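# Stand the lying bottle upright inside the crate

## Task

Take the bottle that lies on its side on the tray and set it standing upright inside the crate; the task fails if the crate or the tray ends up tilted or shifted from where it was.

## Robot and tools

Robot: a single arm with six joints and a two-finger gripper, driven in joint space only. Low-cost drives have gear play, and the wrist motors are weak. Measured angles are taken after the gears, so they include play and twist under load.

Joint order (used in every row and every per-joint list in results): shoulder, elbow, wrist roll, wrist pitch, waist, wrist yaw. The 7th number in a row is the gripper opening. Follow this order only, even though it is not base-to-tip.

Stated joint ranges (rad): waist -2.880 to 2.880, shoulder 0.000 to 3.142, elbow 0.000 to 3.019, wrist pitch -1.693 to 1.571, wrist yaw -1.571 to 1.571, wrist roll -2.094 to 2.094. Real ends may differ by up to 0.084 rad either way.

Scene frame: origin on the table surface under the arm base, +z up, +y to the left when facing along +x. The base may be slightly tilted relative to the table.

execute_actions(actions, cameras): actions is a list of actions. Each action is a table of up to 15 rows, and each row runs for one 1/30 s step. A short table repeats its last row until the action's 15 steps are used. A row is 7 numbers in [-1, 1]: six joint values, then opening. Joint values are scaled offsets, not poses. They count from the Joint targets at the start of that action, not from the previous row. So repeating the same row in a later action moves the joint again. Scale: 1.0 equals 2.811 rad for shoulder and waist, 2.53 for elbow, 2.575 for wrist pitch, 8.12 for wrist yaw, 9.528 for wrist roll. The opening is absolute: +1 fully open, -1 closed. An action that would push a joint more than 0.084 rad beyond its range is rejected. If the first action fails that check, or any action is malformed, the whole call is rejected. An empty actions list just reports state and images. cameras: null, omitted or ["all"] gives all images, [] gives none, and an unknown name voids the call.

move(target, speed, blend, opening_speed, blocking, cameras): plans a joint path. target is one 7-number row, or a list of up to 15 rows. Every row is an offset on the same scale as above, counted from the current Joint targets (not from the previous row). The opening in each row is absolute.
- speed: rad/s of the joint with the farthest to go, 0.01 to 12.57, default 0.5. Give one value, or one per segment.
- blend: corner rounding in rad for lists, default 0.
- opening_speed: scale units per second, at least 0.2. Use a low value to close gently.
- blocking=false: the result returns after about 0.5 s while the move keeps running.
Paths last at least 0.5 s, and anything beyond 10 s is cut short. Paths ignore obstacles, and joints lag the path. A gripper change in a later row waits until the arm is at rest there. The result adds a move: line with the ending: done (at rest within 0.035 rad of target), off_target, moving, held, or fault; limits=held means some steps were withheld. done does not mean the arm is free of contact.

wait(seconds 0 to 10, cameras): lets time pass with the last command held; a running move continues.

stop(cameras): brakes a running move and needs some room to do so.

zoom_image(camera, region): camera is one of cam_head_left, cam_head_right or cam_wrist. region is [x0, y0, x1, y1] in pixels, at most 504 by 504.

finished_scene(scene=1): ends the scene for good.

Results: Joint positions (rad) and Joint velocities (rad/s) are listed in the joint order above, followed by the finger-pad gap (m; 0.094 when fully open). Velocities may read within noise. Joint targets is the base for your next offsets. Tool commands is the current gripper command; to keep the gripper as it is, resend that value, since 0 is a real command. grip_measured is the measured opening on the command scale. With nothing held it reads up to about 2.7 mm wide. On a firm grasp it reads narrower than the object (up to about 3 mm, or more on round items). grip_effort_nm is motor effort: negative means closing. It keeps a residue at rest and is not a pad force. Joint torques follow the position order without the gripper, include gravity, have a per-unit offset and noise, and numbers 2 and 4 wrap at ±28 N m. Other lines: joint sent to its limit; joint command not followed (the clearance check altered targets); MOTOR HOT; OVER-TEMPERATURE FAULT.

Motion limits: each step, a joint target may lead its measured angle by at most 0.716 rad (waist, shoulder), 0.645 (elbow), 0.69 (wrist pitch), 1.84 (wrist yaw) or 3.24 (wrist roll). If the targets would put the gripper more than 110 mm from where it actually is, they are scaled back. Very small changes may not start the joint. The simulation keeps running while you compose replies, holding the last command.

Cameras: cam_head_left, cam_head_right (fixed, calibrated) and cam_wrist (no pose given), each 672x504.

Avoid: knocking, tilting or shifting the crate or tray; dropping the bottle, or releasing it while it is moving; fast impacts or hard pressing; anything leaving the table. To release a push, command the targets back past the measured positions. Close slowly, and let go by commanding an opening well above grip_measured. Avoid long stretched-out holds or pushes, which heat the motors until the arm goes limp. Loose objects may get brief outside nudges.

Each tool is called after "Emit:" in YAML: its name, and indented under it one key for each argument.

## Session

Emit:
execute_actions:
  actions: []

Scene clock: 0.00 s.
grip_measured=+1.000 grip_effort_nm=n/a
Joint names: [shoulder, elbow, wrist roll, wrist pitch, waist, wrist yaw]
Joint positions: [1.903 1.654 1.569 -1.489 0.575 0.318 0.094]
Joint velocities: within noise
Joint torques (N m): no reading
Heat: hottest shoulder 27 °C.
Joint targets: [1.889 1.685 1.573 -1.482 0.583 0.322]
Tool commands: gripper/opening=+1.0

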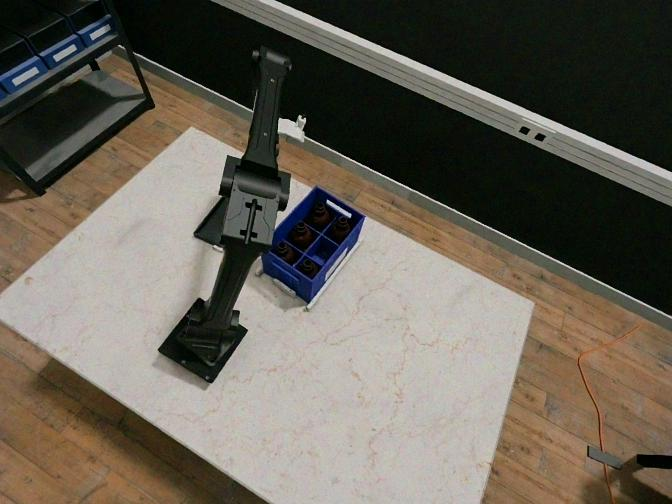

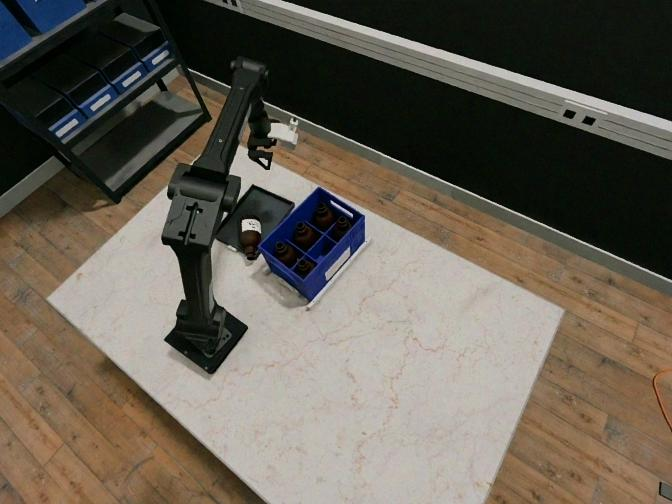

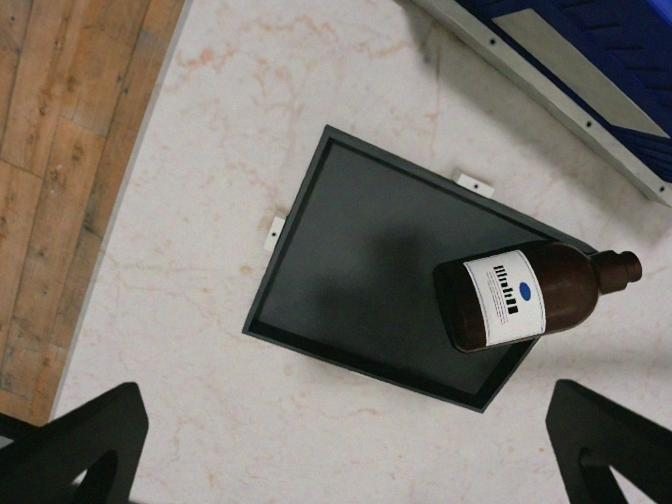

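Emit:
zoom_image:
  camera: "cam_head_right"
  region: [210, 170, 380, 310]

Emit:
zoom_image:
  camera: "cam_head_left"
  region: [150, 170, 380, 390]

Emit:
zoom_image:
  camera: "cam_head_right"
  region: [150, 40, 320, 200]

Scaled by 2.965 from the camera's 672x504 image, which has a finer 960x720 frame.

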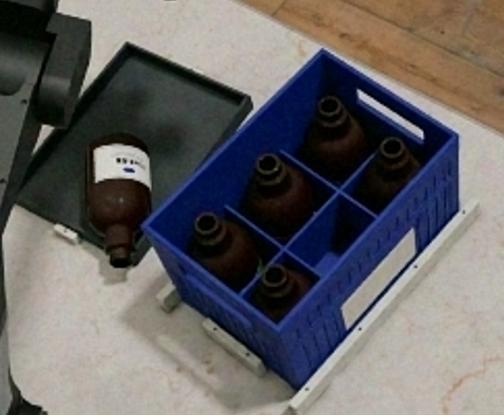

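Scaled by 2.191 from the camera's 672x504 image, which has a finer 960x720 frame.

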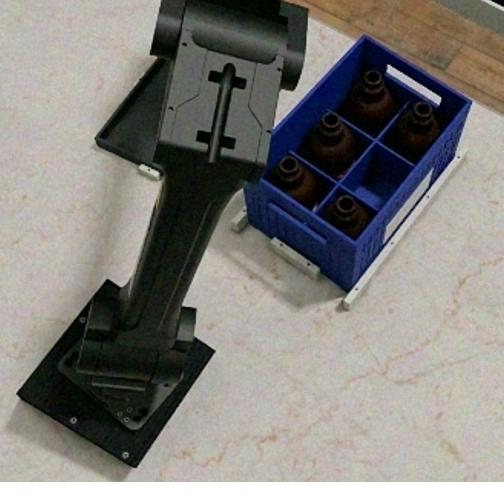

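Scaled by 2.965 from the camera's 672x504 image, which has a finer 960x720 frame.

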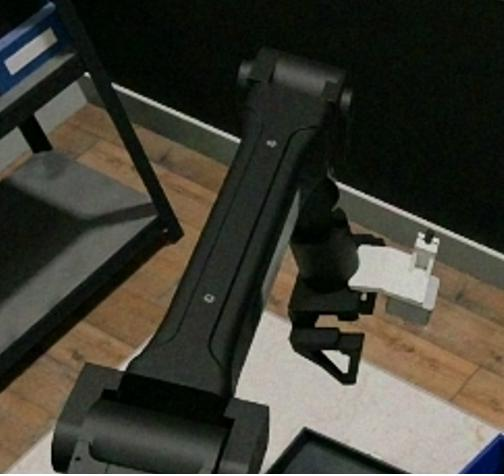

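Emit:
zoom_image:
  camera: "cam_head_left"
  region: [150, 30, 350, 390]

Emit:
zoom_image:
  camera: "cam_head_right"
  region: [130, 40, 330, 400]

Scaled by 1.400 from the camera's 672x504 image, which has a finer 960x720 frame.

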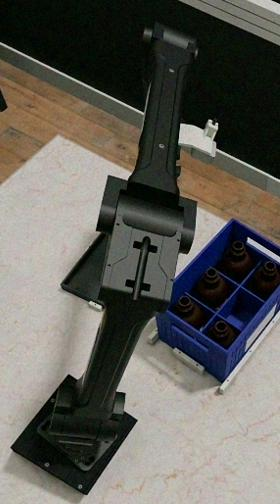

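Scaled by 1.400 from the camera's 672x504 image, which has a finer 960x720 frame.

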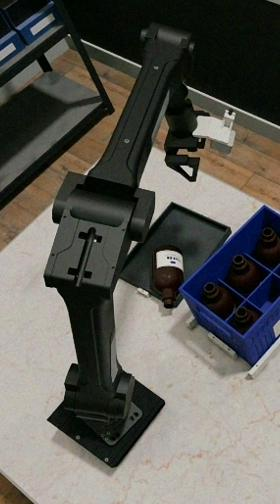

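Emit:
move:
  target: [-0.314,-0.431,-0.179,0.225,0.042,-0.006,1]
  speed: 0.8

Scene clock: 155.80 s.
grip_measured=+1.000 grip_effort_nm=-0.012
Joint names: [shoulder, elbow, wrist roll, wrist pitch, waist, wrist yaw]
Joint positions: [1.025 0.587 -0.118 -0.928 0.682 0.28 0.094]
Joint velocities: within noise
Joint torques (N m): [-2.84 9.05 -0.09 1.57 3.14 -0.16]
Heat: hottest shoulder 30 °C.
Joint targets: [1.006 0.595 -0.132 -0.903 0.701 0.273]
move: done

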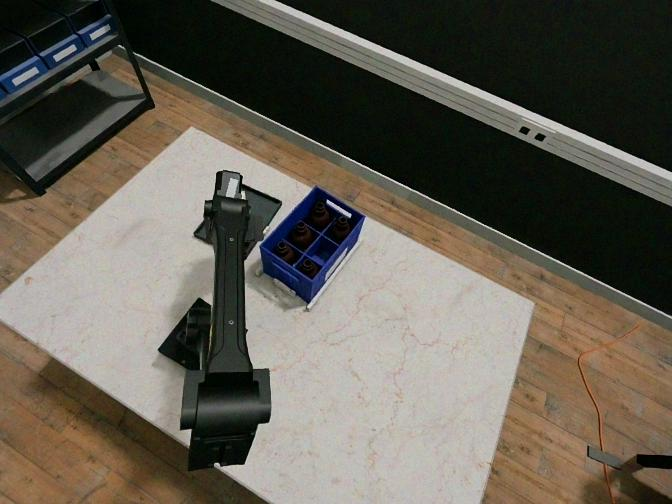

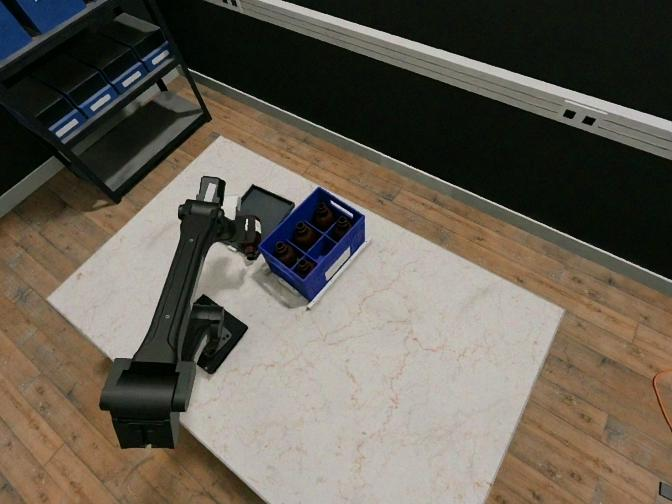

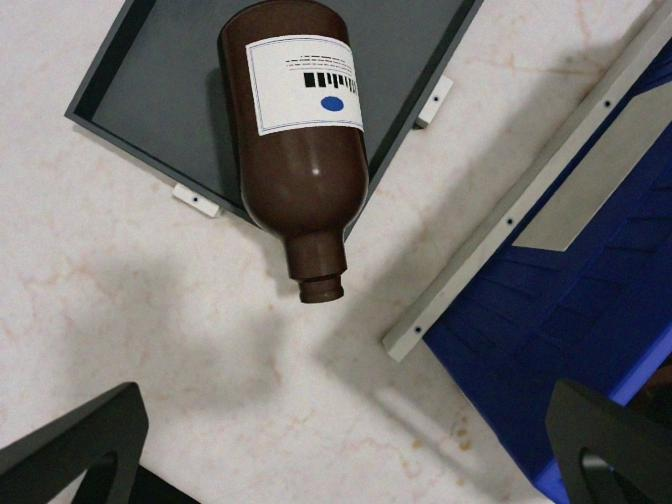

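Emit:
zoom_image:
  camera: "cam_head_right"
  region: [170, 160, 310, 290]

Emit:
zoom_image:
  camera: "cam_head_left"
  region: [170, 160, 310, 290]

Scaled by 3.600 from the camera's 672x504 image, which has a finer 960x720 frame.

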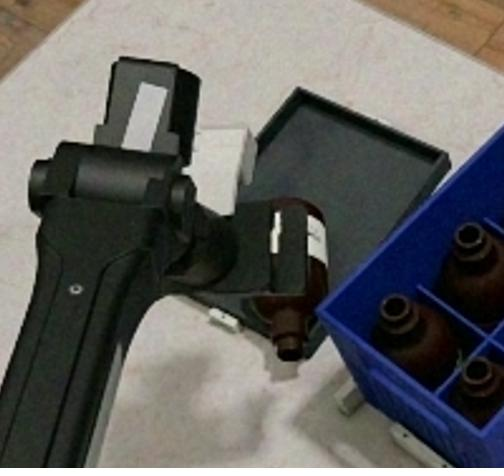

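Scaled by 3.600 from the camera's 672x504 image, which has a finer 960x720 frame.

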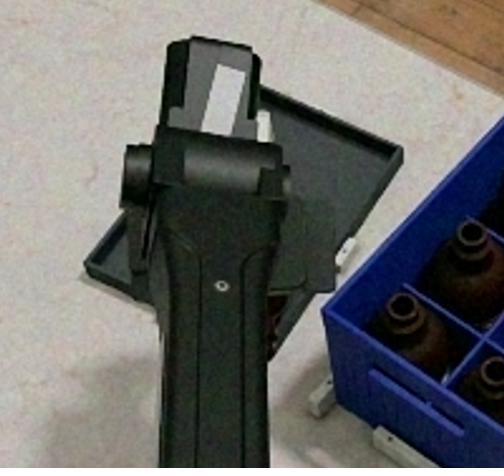

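Emit:
move:
  target: [0.063,-0.0364,-0.021,0.106,-0.0256,-0.0022,1]
  speed: 0.5

Emit:
zoom_image:
  camera: "cam_head_right"
  region: [170, 160, 310, 290]

Scene clock: 175.17 s.
grip_measured=+1.000 grip_effort_nm=-0.002
Joint names: [shoulder, elbow, wrist roll, wrist pitch, waist, wrist yaw]
Joint positions: [1.179 0.494 -0.327 -0.654 0.637 0.263 0.094]
Joint velocities: within noise
Joint torques (N m): [-2.26 8.34 -0.07 1.62 1.38 -0.2]
Heat: hottest elbow 30 °C.
Joint targets: [1.184 0.503 -0.333 -0.630 0.629 0.256]
move: done

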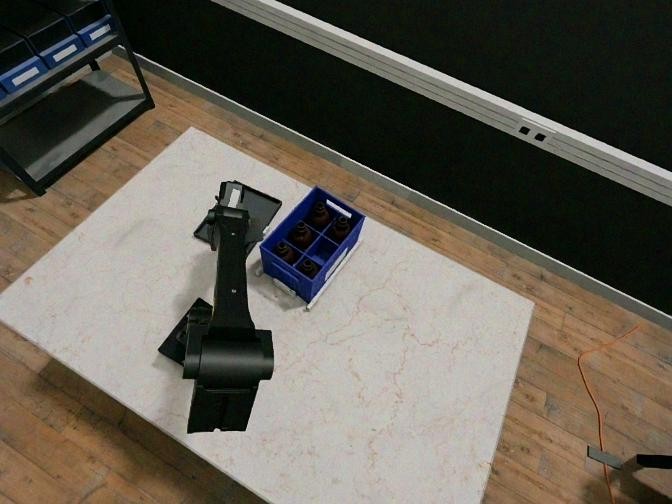

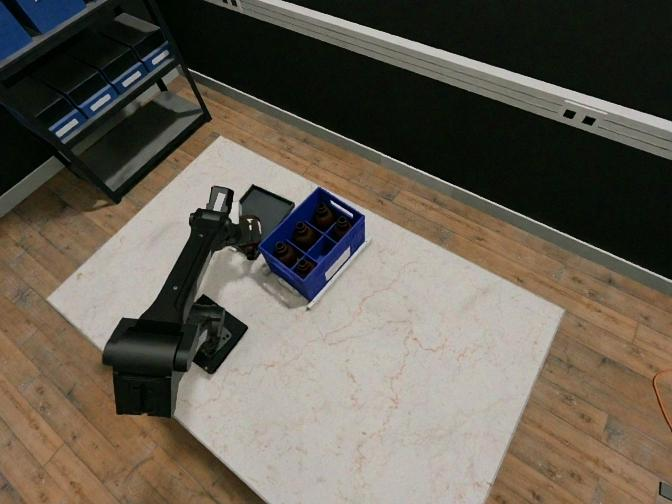

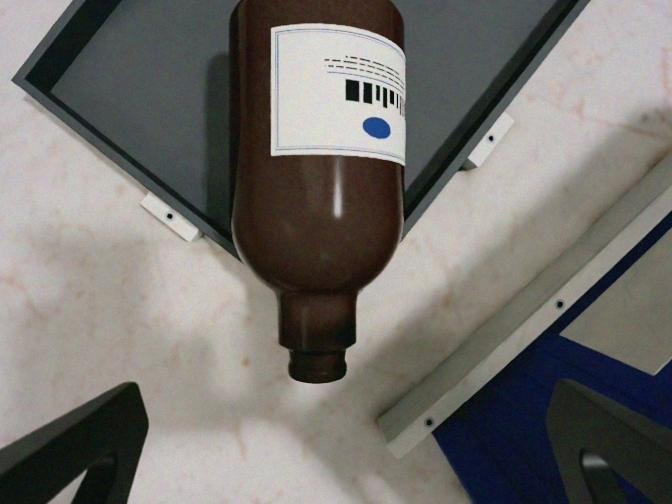

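Scaled by 3.600 from the camera's 672x504 image, which has a finer 960x720 frame.

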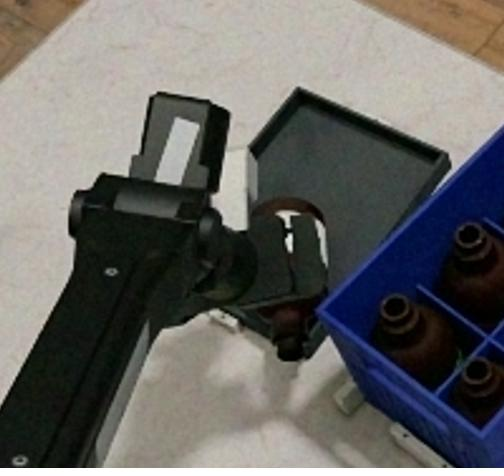

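Emit:
move:
  target: [0.0455,-0.0221,0,0.0718,0,0,1]
  speed: 0.4

Emit:
zoom_image:
  camera: "cam_head_right"
  region: [170, 160, 310, 290]

Scene clock: 183.97 s.
grip_measured=+1.000 grip_effort_nm=-0.007
Joint names: [shoulder, elbow, wrist roll, wrist pitch, waist, wrist yaw]
Joint positions: [1.306 0.44 -0.327 -0.47 0.637 0.262 0.094]
Joint velocities: within noise
Joint torques (N m): [-2.78 7.45 -0.08 1.57 1.49 -0.2]
Heat: hottest elbow 30 °C.
Joint targets: [1.311 0.447 -0.333 -0.445 0.629 0.256]
move: done

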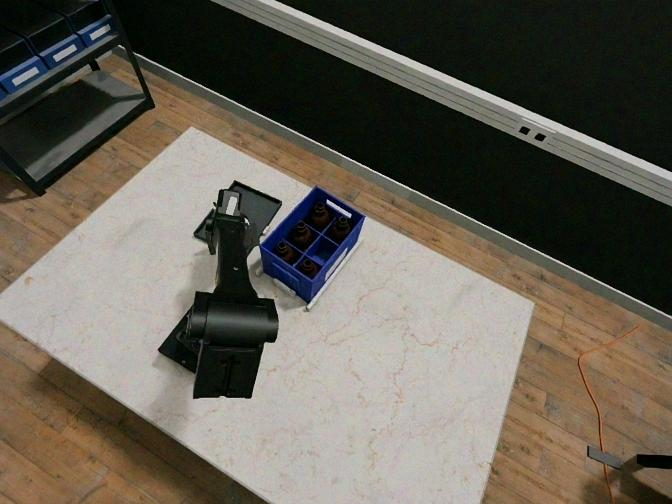

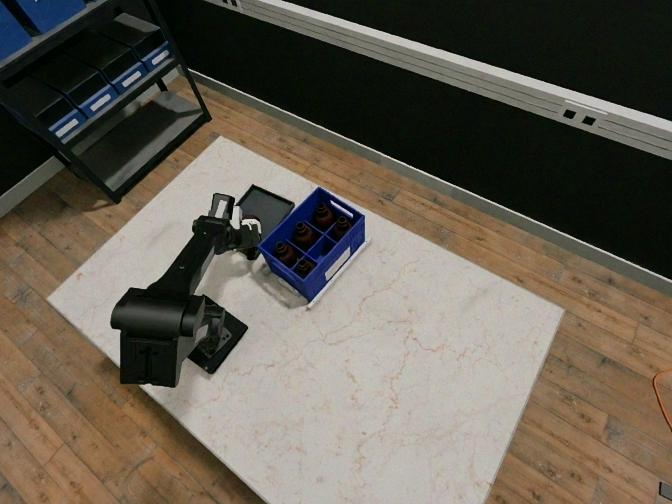

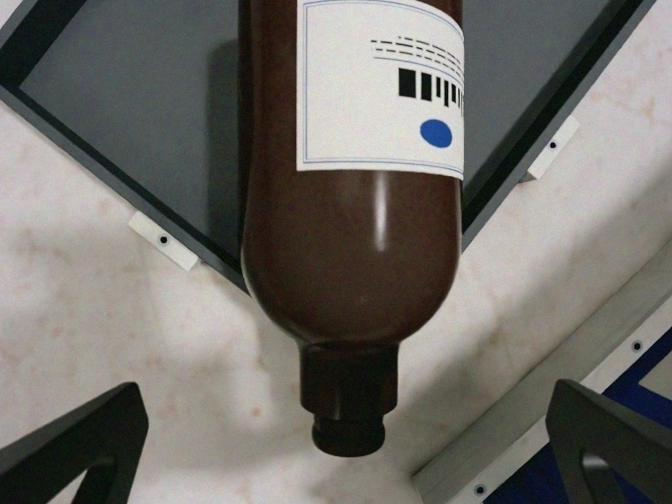

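Scaled by 3.600 from the camera's 672x504 image, which has a finer 960x720 frame.

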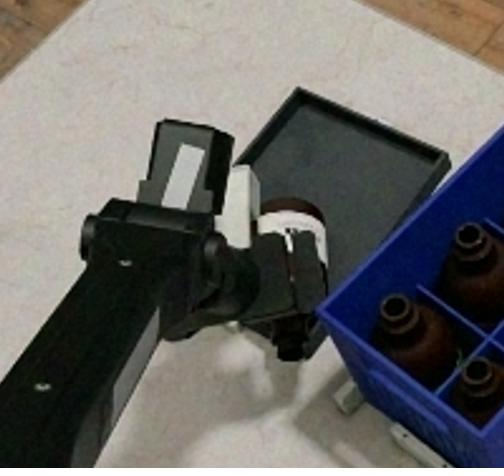

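Emit:
move:
  target: [0,0,0,0,0,0,0.1]
  cameras: ["cam_wrist"]

Scene clock: 188.77 s.
grip_measured=+0.102 grip_effort_nm=-0.066
Joint names: [shoulder, elbow, wrist roll, wrist pitch, waist, wrist yaw]
Joint positions: [1.306 0.44 -0.327 -0.47 0.637 0.262 0.052]
Joint velocities: within noise
Joint torques (N m): [-2.84 7.42 -0.08 1.59 1.44 -0.19]
Heat: hottest elbow 30 °C.
Joint targets: [1.311 0.447 -0.333 -0.445 0.629 0.256]
move: done
Images, in order (width x height): cam_wrist 672x504.

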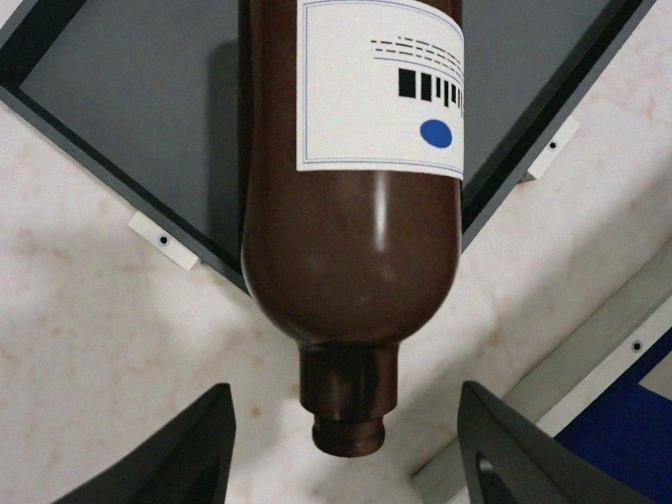

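Emit:
move:
  target:
    - [0,0,0,0,0,0,0.6]
    - [0.0470,-0.0245,-0.0052,0.075,-0.0178,-0.0016,0.6]
  speed: 0.3

Emit:
zoom_image:
  camera: "cam_head_right"
  region: [170, 160, 310, 290]

Scene clock: 197.43 s.
grip_measured=+0.599 grip_effort_nm=0.076
Joint names: [shoulder, elbow, wrist roll, wrist pitch, waist, wrist yaw]
Joint positions: [1.438 0.379 -0.376 -0.277 0.587 0.249 0.075]
Joint velocities: within noise
Joint torques (N m): [-3.37 6.13 -0.09 1.58 1.67 -0.24]
Heat: hottest elbow 30 °C.
Joint targets: [1.444 0.385 -0.382 -0.252 0.579 0.243]
move: done

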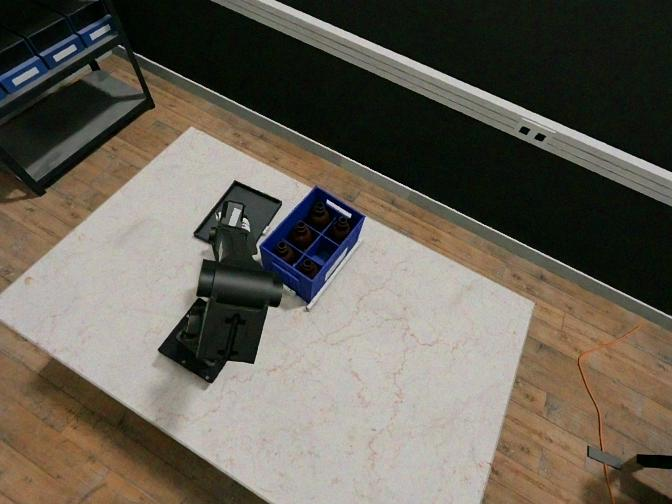

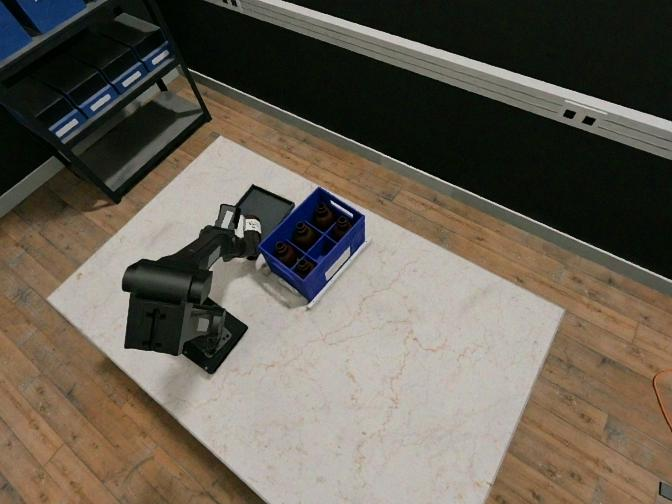

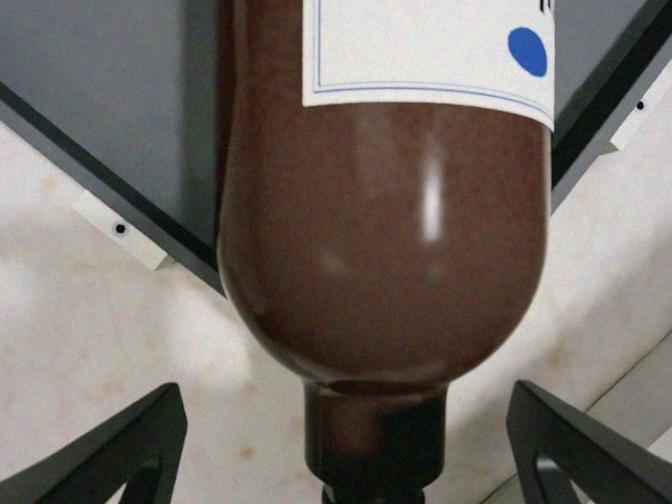

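Scaled by 3.600 from the camera's 672x504 image, which has a finer 960x720 frame.

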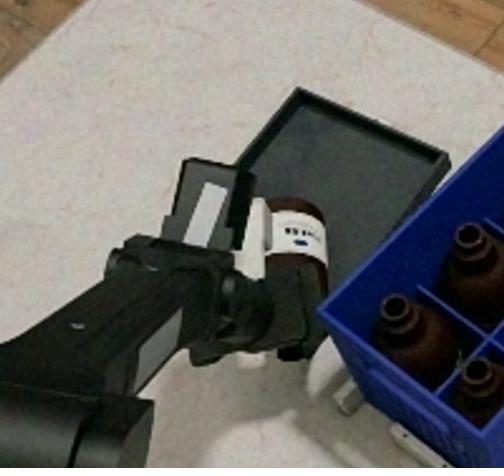

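Emit:
move:
  target: [0.0075,-0.0035,-0.003,0.0112,-0.0105,-0.0008,0.6]
  speed: 0.3
  cameras: ["cam_wrist"]

Scene clock: 202.37 s.
grip_measured=+0.599 grip_effort_nm=0.076
Joint names: [shoulder, elbow, wrist roll, wrist pitch, waist, wrist yaw]
Joint positions: [1.458 0.371 -0.396 -0.248 0.558 0.243 0.075]
Joint velocities: within noise
Joint torques (N m): [-3.31 5.82 -0.09 1.57 1.67 -0.24]
Heat: hottest elbow 30 °C.
Joint targets: [1.465 0.376 -0.411 -0.223 0.550 0.236]
move: done
Images, in order (width x height): cam_wrist 672x504.

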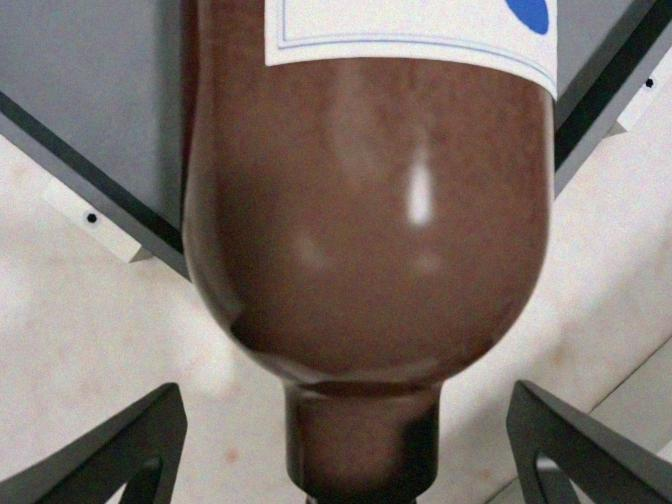

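Emit:
move:
  target:
    - [0,0,0,0,-0.0045,0,0.6]
    - [0,0,0,0,-0.0045,0,-0.5]
  opening_speed: 0.8
  cameras: ["cam_wrist"]

Scene clock: 206.60 s.
grip_measured=-0.310 grip_effort_nm=-1.018
Joint names: [shoulder, elbow, wrist roll, wrist pitch, waist, wrist yaw]
Joint positions: [1.458 0.371 -0.403 -0.248 0.545 0.243 0.032]
Joint velocities: within noise
Joint torques (N m): [-3.43 5.81 -0.08 1.52 1.79 -0.24]
Heat: hottest elbow 30 °C.
Joint targets: [1.465 0.376 -0.411 -0.223 0.537 0.236]
move: done
Images, in order (width x height): cam_wrist 672x504.

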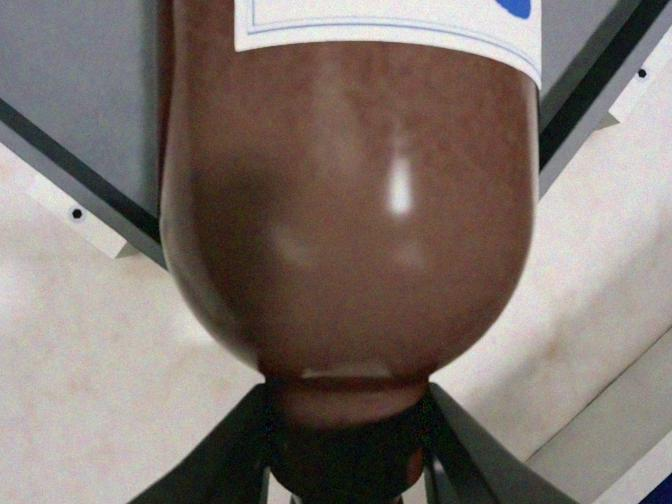

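Emit:
move:
  target: [-0.1,0.0502,0.0082,-0.158,0.0327,0.0025,-0.5]
  speed: 0.3

Emit:
zoom_image:
  camera: "cam_head_right"
  region: [170, 160, 310, 290]

Scene clock: 212.53 s.
grip_measured=-0.311 grip_effort_nm=-1.028
Joint names: [shoulder, elbow, wrist roll, wrist pitch, waist, wrist yaw]
Joint positions: [1.213 0.436 -0.348 -0.633 0.605 0.258 0.032]
Joint velocities: within noise
Joint torques (N m): [-4.42 12.77 0.13 0.72 3.78 -0.01]
Heat: hottest elbow 30 °C.
Joint targets: [1.184 0.503 -0.333 -0.630 0.629 0.256]
move: off_target; the elbow is farthest, 0.067 rad from its target

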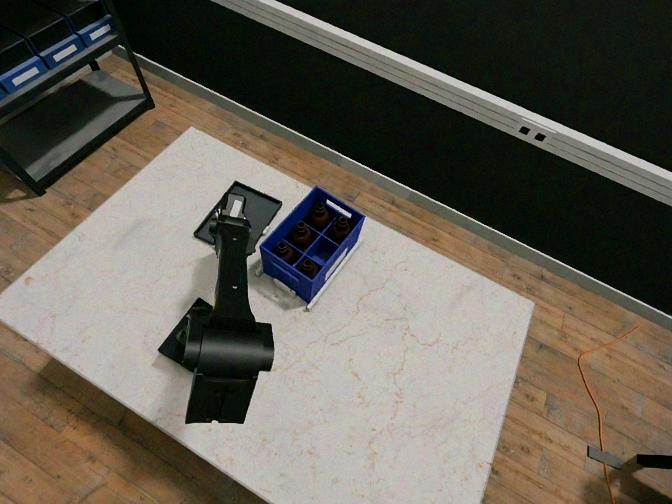

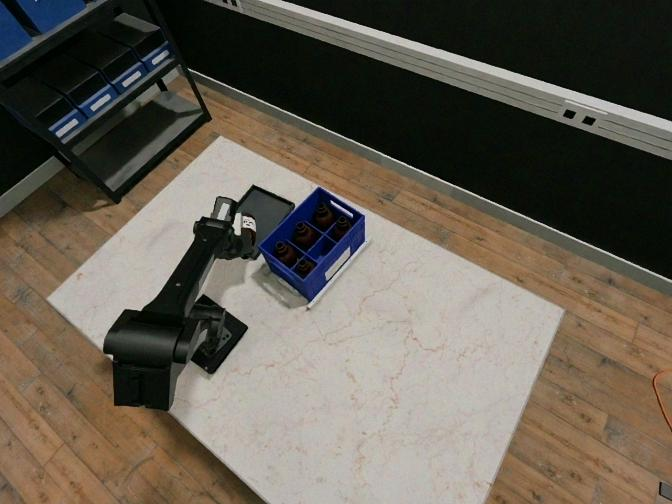

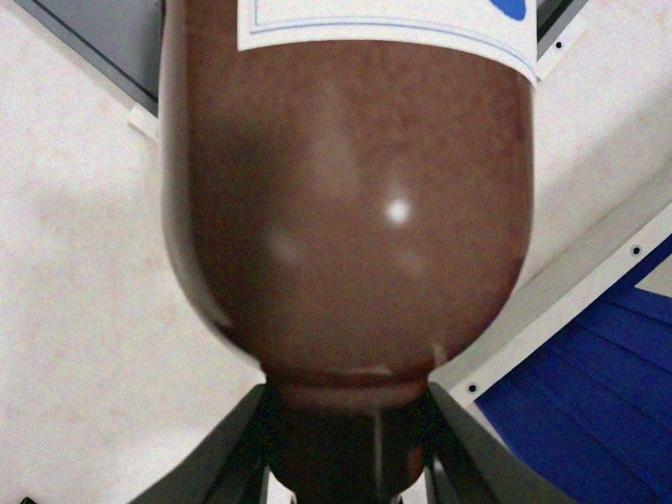

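Scaled by 3.600 from the camera's 672x504 image, which has a finer 960x720 frame.

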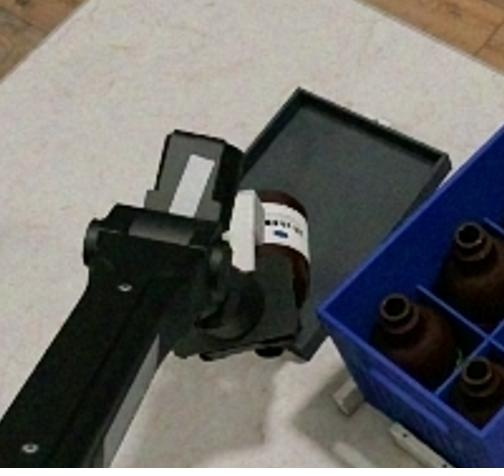

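Emit:
move:
  target:
    - [-0.0213,0.0419,0,-0.064,0.0178,0,-0.5]
    - [-0.0213,0.0419,0,-0.064,0.0178,0,-0.38]
  speed: 0.3
  opening_speed: 0.2

Scene clock: 222.47 s.
grip_measured=-0.311 grip_effort_nm=-1.018
Joint names: [shoulder, elbow, wrist roll, wrist pitch, waist, wrist yaw]
Joint positions: [1.153 0.538 -0.347 -0.797 0.656 0.258 0.032]
Joint velocities: within noise
Joint torques (N m): [-4.48 13.82 0.14 0.72 3.72 -0.01]
Heat: hottest elbow 31 °C.
Joint targets: [1.124 0.609 -0.333 -0.795 0.679 0.256]
move: off_target; target 2's new numbers were sent with the elbow 0.071 rad from that target; the elbow is farthest, 0.071 rad from its target

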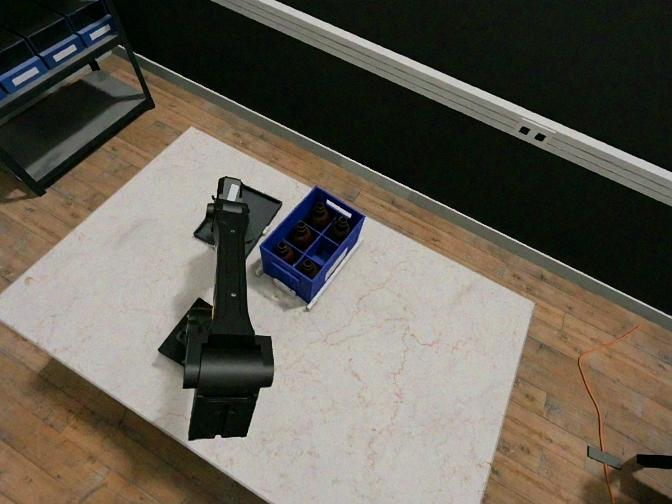

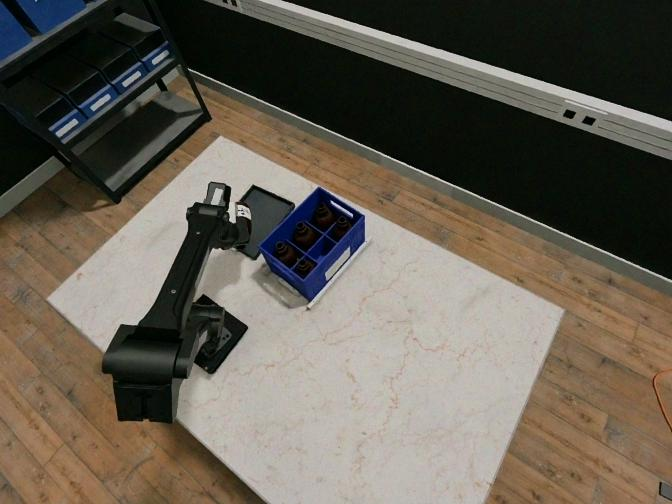

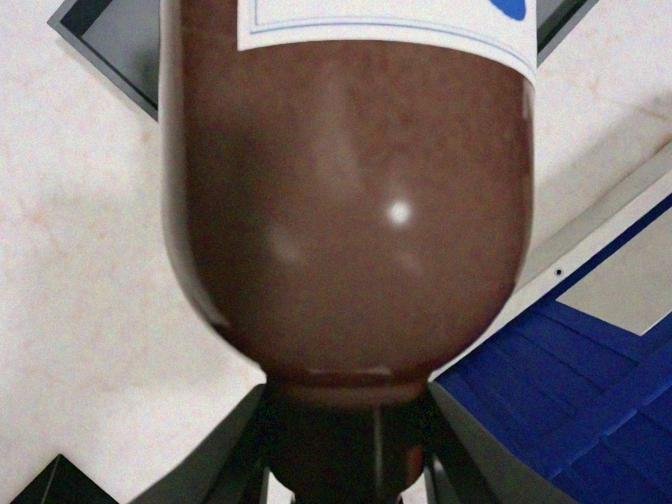

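Emit:
move:
  target: [0,0,0,0,0,0,-0.345]
  opening_speed: 0.2
  cameras: ["cam_wrist"]

Emit:
move:
  target: [0,0,0,0,0,0,-0.33]
  opening_speed: 0.2
  cameras: ["cam_wrist"]

Scene clock: 225.90 s.
grip_measured=-0.311 grip_effort_nm=-1.028
Joint names: [shoulder, elbow, wrist roll, wrist pitch, waist, wrist yaw]
Joint positions: [1.153 0.538 -0.347 -0.797 0.656 0.258 0.032]
Joint velocities: within noise
Joint torques (N m): [-4.31 13.81 0.14 0.72 3.66 -0.01]
Heat: hottest elbow 31 °C.
Joint targets: [1.124 0.609 -0.333 -0.795 0.679 0.256]
move: off_target; the elbow is farthest, 0.071 rad from its target
Images, in order (width x height): cam_wrist 672x504.

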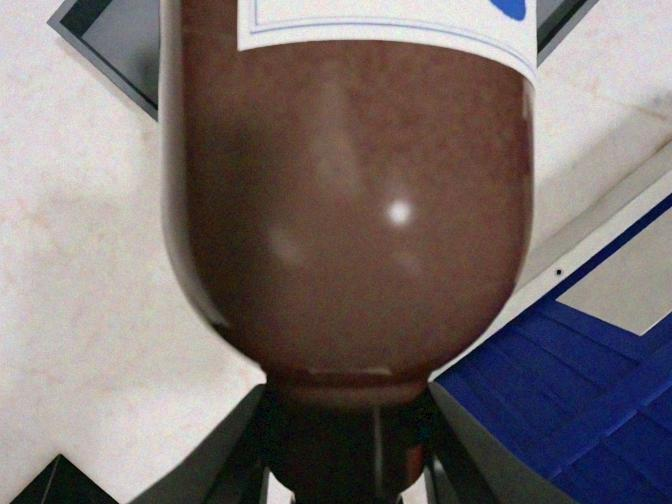

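Scene clock: 226.40 s.
grip_measured=-0.311 grip_effort_nm=-1.028
Joint names: [shoulder, elbow, wrist roll, wrist pitch, waist, wrist yaw]
Joint positions: [1.153 0.538 -0.347 -0.797 0.656 0.258 0.032]
Joint velocities: within noise
Joint torques (N m): [-4.54 13.83 0.14 0.73 3.72 -0.01]
Heat: hottest elbow 31 °C.
Joint targets: [1.124 0.609 -0.333 -0.795 0.679 0.256]
move: off_target; the elbow is farthest, 0.071 rad from its target
Images, in order (width x height): cam_wrist 672x504.

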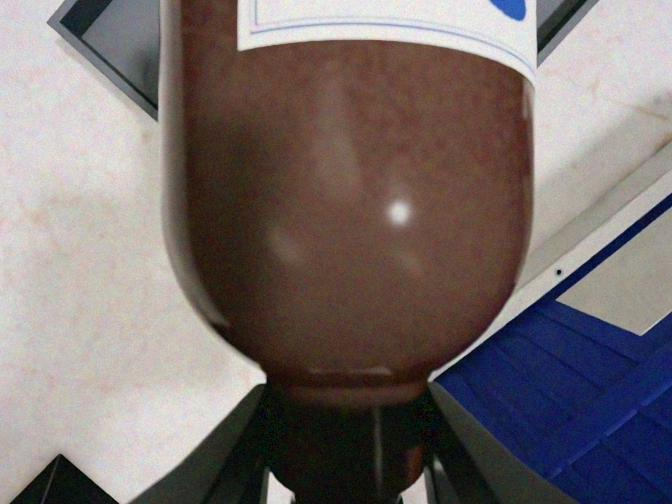

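Emit:
move:
  target: [0,0,0,0,0,0,-0.3]
  opening_speed: 0.2
  cameras: ["cam_wrist"]

Emit:
move:
  target: [0,0,0,0,0,0,-0.285]
  opening_speed: 0.2
  cameras: ["cam_wrist"]

Scene clock: 229.53 s.
grip_measured=-0.295 grip_effort_nm=-0.652
Joint names: [shoulder, elbow, wrist roll, wrist pitch, waist, wrist yaw]
Joint positions: [1.153 0.538 -0.347 -0.797 0.656 0.258 0.033]
Joint velocities: within noise
Joint torques (N m): [-4.48 13.9 0.14 0.68 3.78 -0.01]
Heat: hottest elbow 32 °C.
Joint targets: [1.124 0.609 -0.333 -0.795 0.679 0.256]
move: off_target; the elbow is farthest, 0.071 rad from its target
Images, in order (width x height): cam_wrist 672x504.

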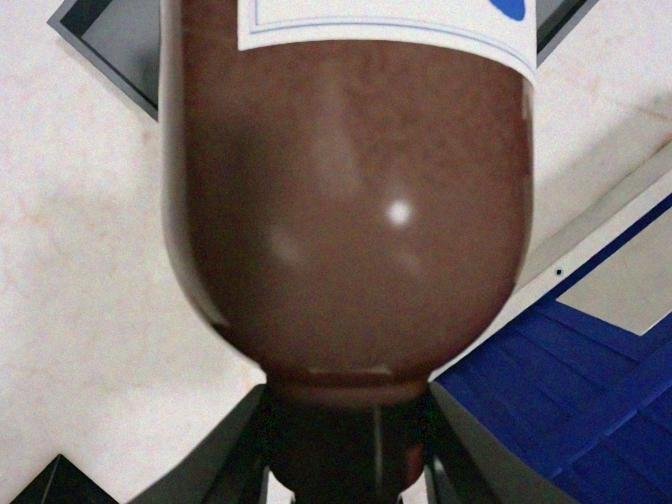

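Scene clock: 230.03 s.
grip_measured=-0.281 grip_effort_nm=-0.237
Joint names: [shoulder, elbow, wrist roll, wrist pitch, waist, wrist yaw]
Joint positions: [1.153 0.538 -0.347 -0.797 0.656 0.258 0.034]
Joint velocities: within noise
Joint torques (N m): [-4.42 13.91 0.13 0.7 3.78 -0.01]
Heat: hottest elbow 32 °C.
Joint targets: [1.124 0.609 -0.333 -0.795 0.679 0.256]
move: off_target; the elbow is farthest, 0.071 rad from its target
Images, in order (width x height): cam_wrist 672x504.

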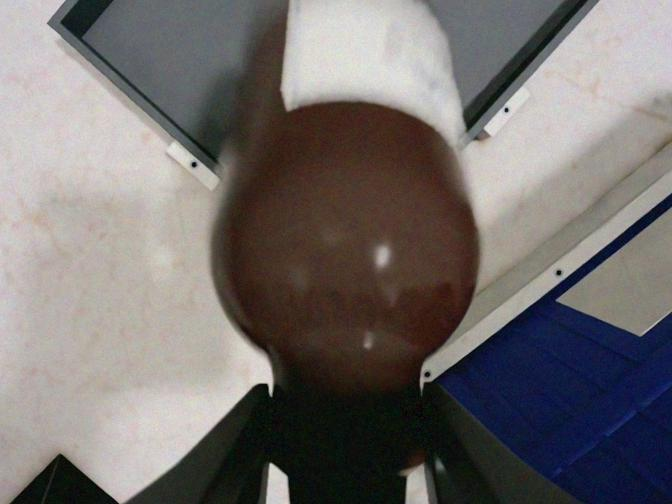

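Emit:
move:
  target: [0,0,0,0,0,0,-0.285]

Emit:
zoom_image:
  camera: "cam_head_right"
  region: [170, 160, 310, 290]

Scene clock: 233.10 s.
grip_measured=-0.281 grip_effort_nm=-0.222
Joint names: [shoulder, elbow, wrist roll, wrist pitch, waist, wrist yaw]
Joint positions: [1.153 0.54 -0.347 -0.799 0.659 0.257 0.034]
Joint velocities: within noise
Joint torques (N m): [-4.37 13.6 0.12 0.76 3.37 0.04]
Heat: hottest elbow 32 °C.
Joint targets: [1.124 0.609 -0.333 -0.795 0.679 0.256]
move: off_target; the elbow is farthest, 0.069 rad from its target

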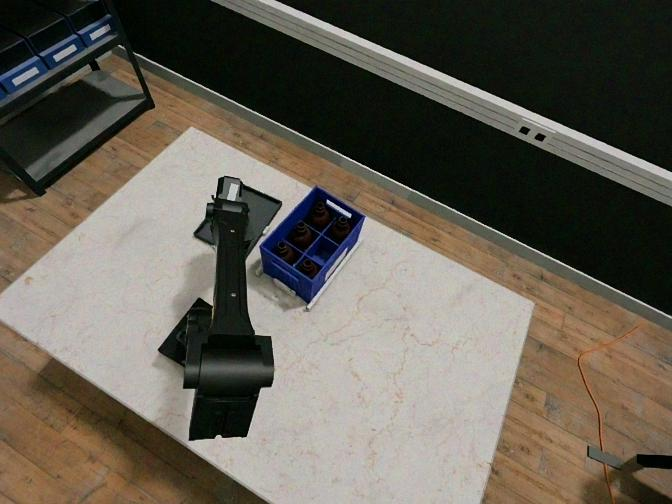

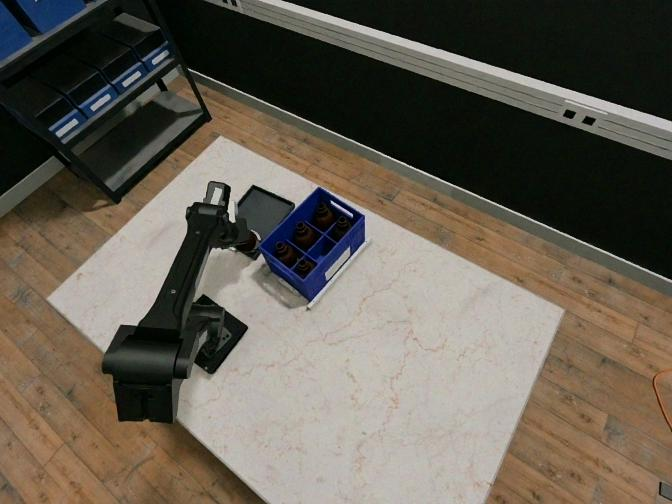

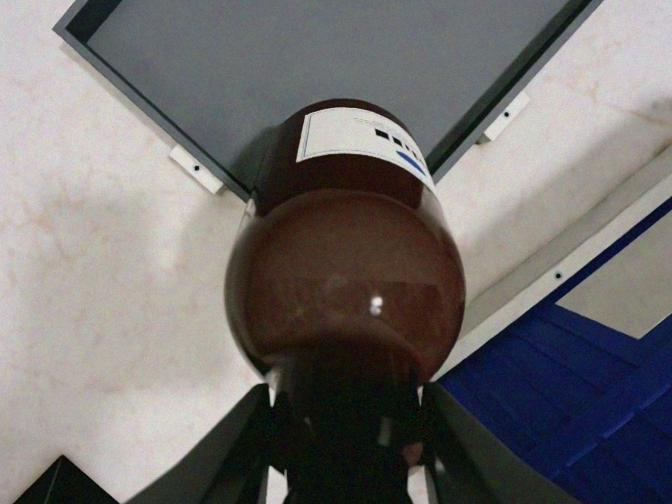

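Scaled by 3.600 from the camera's 672x504 image, which has a finer 960x720 frame.

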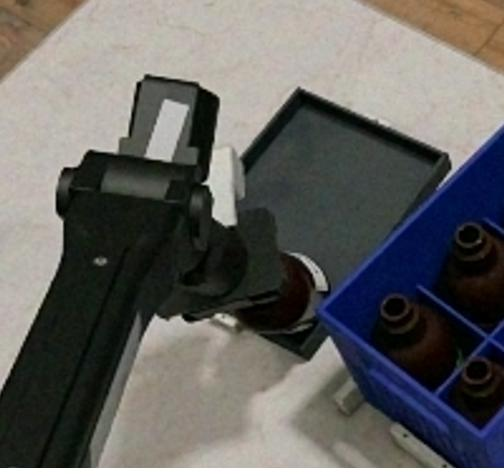

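Emit:
move:
  target: [0,0,0,0,0,0,-0.275]
  opening_speed: 0.2
  cameras: ["cam_wrist"]

Emit:
wait:
  seconds: 0.3

Scene clock: 244.37 s.
grip_measured=-0.273 grip_effort_nm=-0.085
Joint names: [shoulder, elbow, wrist roll, wrist pitch, waist, wrist yaw]
Joint positions: [1.153 0.54 -0.347 -0.799 0.659 0.257 0.034]
Joint velocities: within noise
Joint torques (N m): [-4.54 13.61 0.13 0.73 3.43 0.04]
Heat: hottest elbow 33 °C.
Joint targets: [1.124 0.609 -0.333 -0.795 0.679 0.256]
move: off_target; the elbow is farthest, 0.069 rad from its target
Images, in order (width x height): cam_wrist 672x504.

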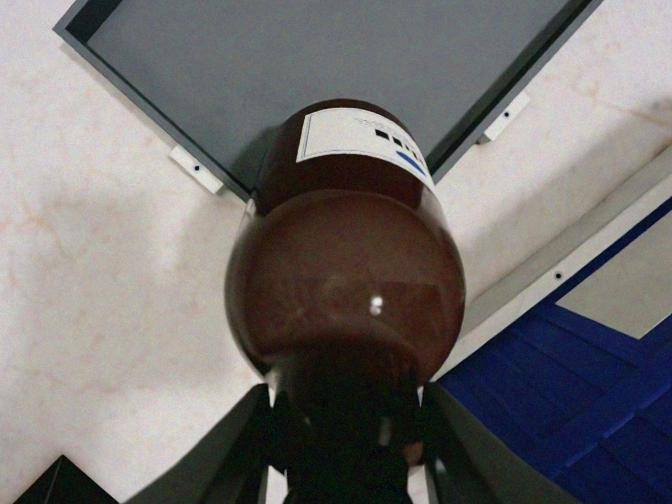

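Scene clock: 244.67 s.
grip_measured=-0.273 grip_effort_nm=-0.085
Joint names: [shoulder, elbow, wrist roll, wrist pitch, waist, wrist yaw]
Joint positions: [1.153 0.54 -0.347 -0.799 0.659 0.257 0.034]
Joint velocities: within noise
Joint torques (N m): [-4.37 13.59 0.13 0.76 3.43 0.03]
Heat: hottest elbow 33 °C.
Joint targets: [1.124 0.609 -0.333 -0.795 0.679 0.256]
Tool commands: gripper/opening=-0.275
wait: 0.30 s; at rest by 0.17 s

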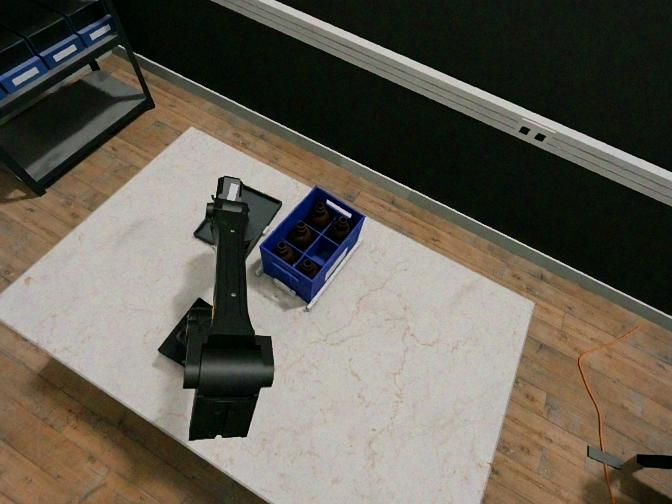

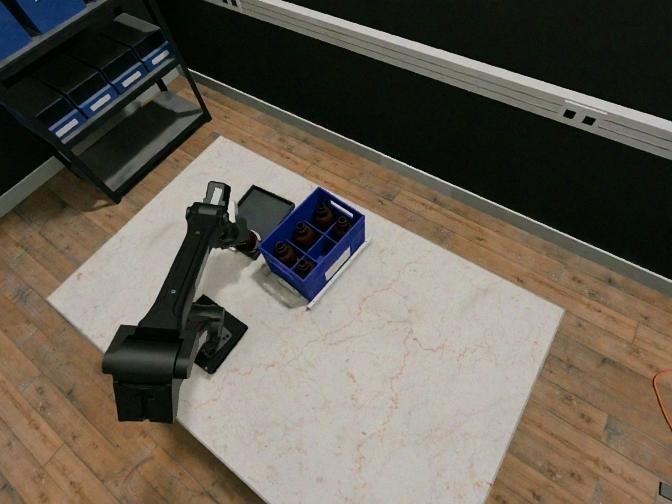

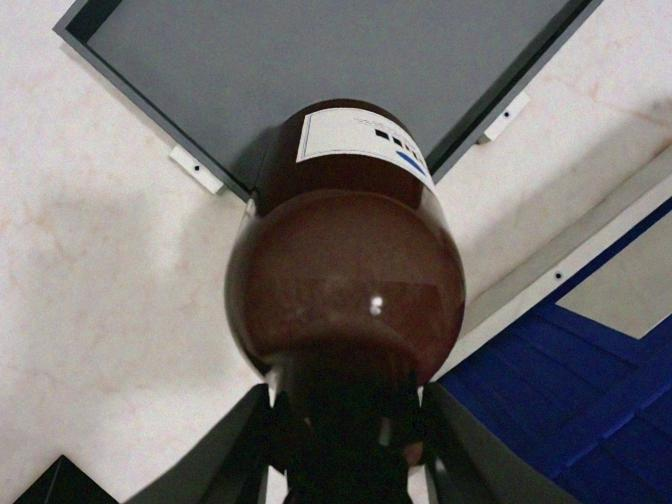

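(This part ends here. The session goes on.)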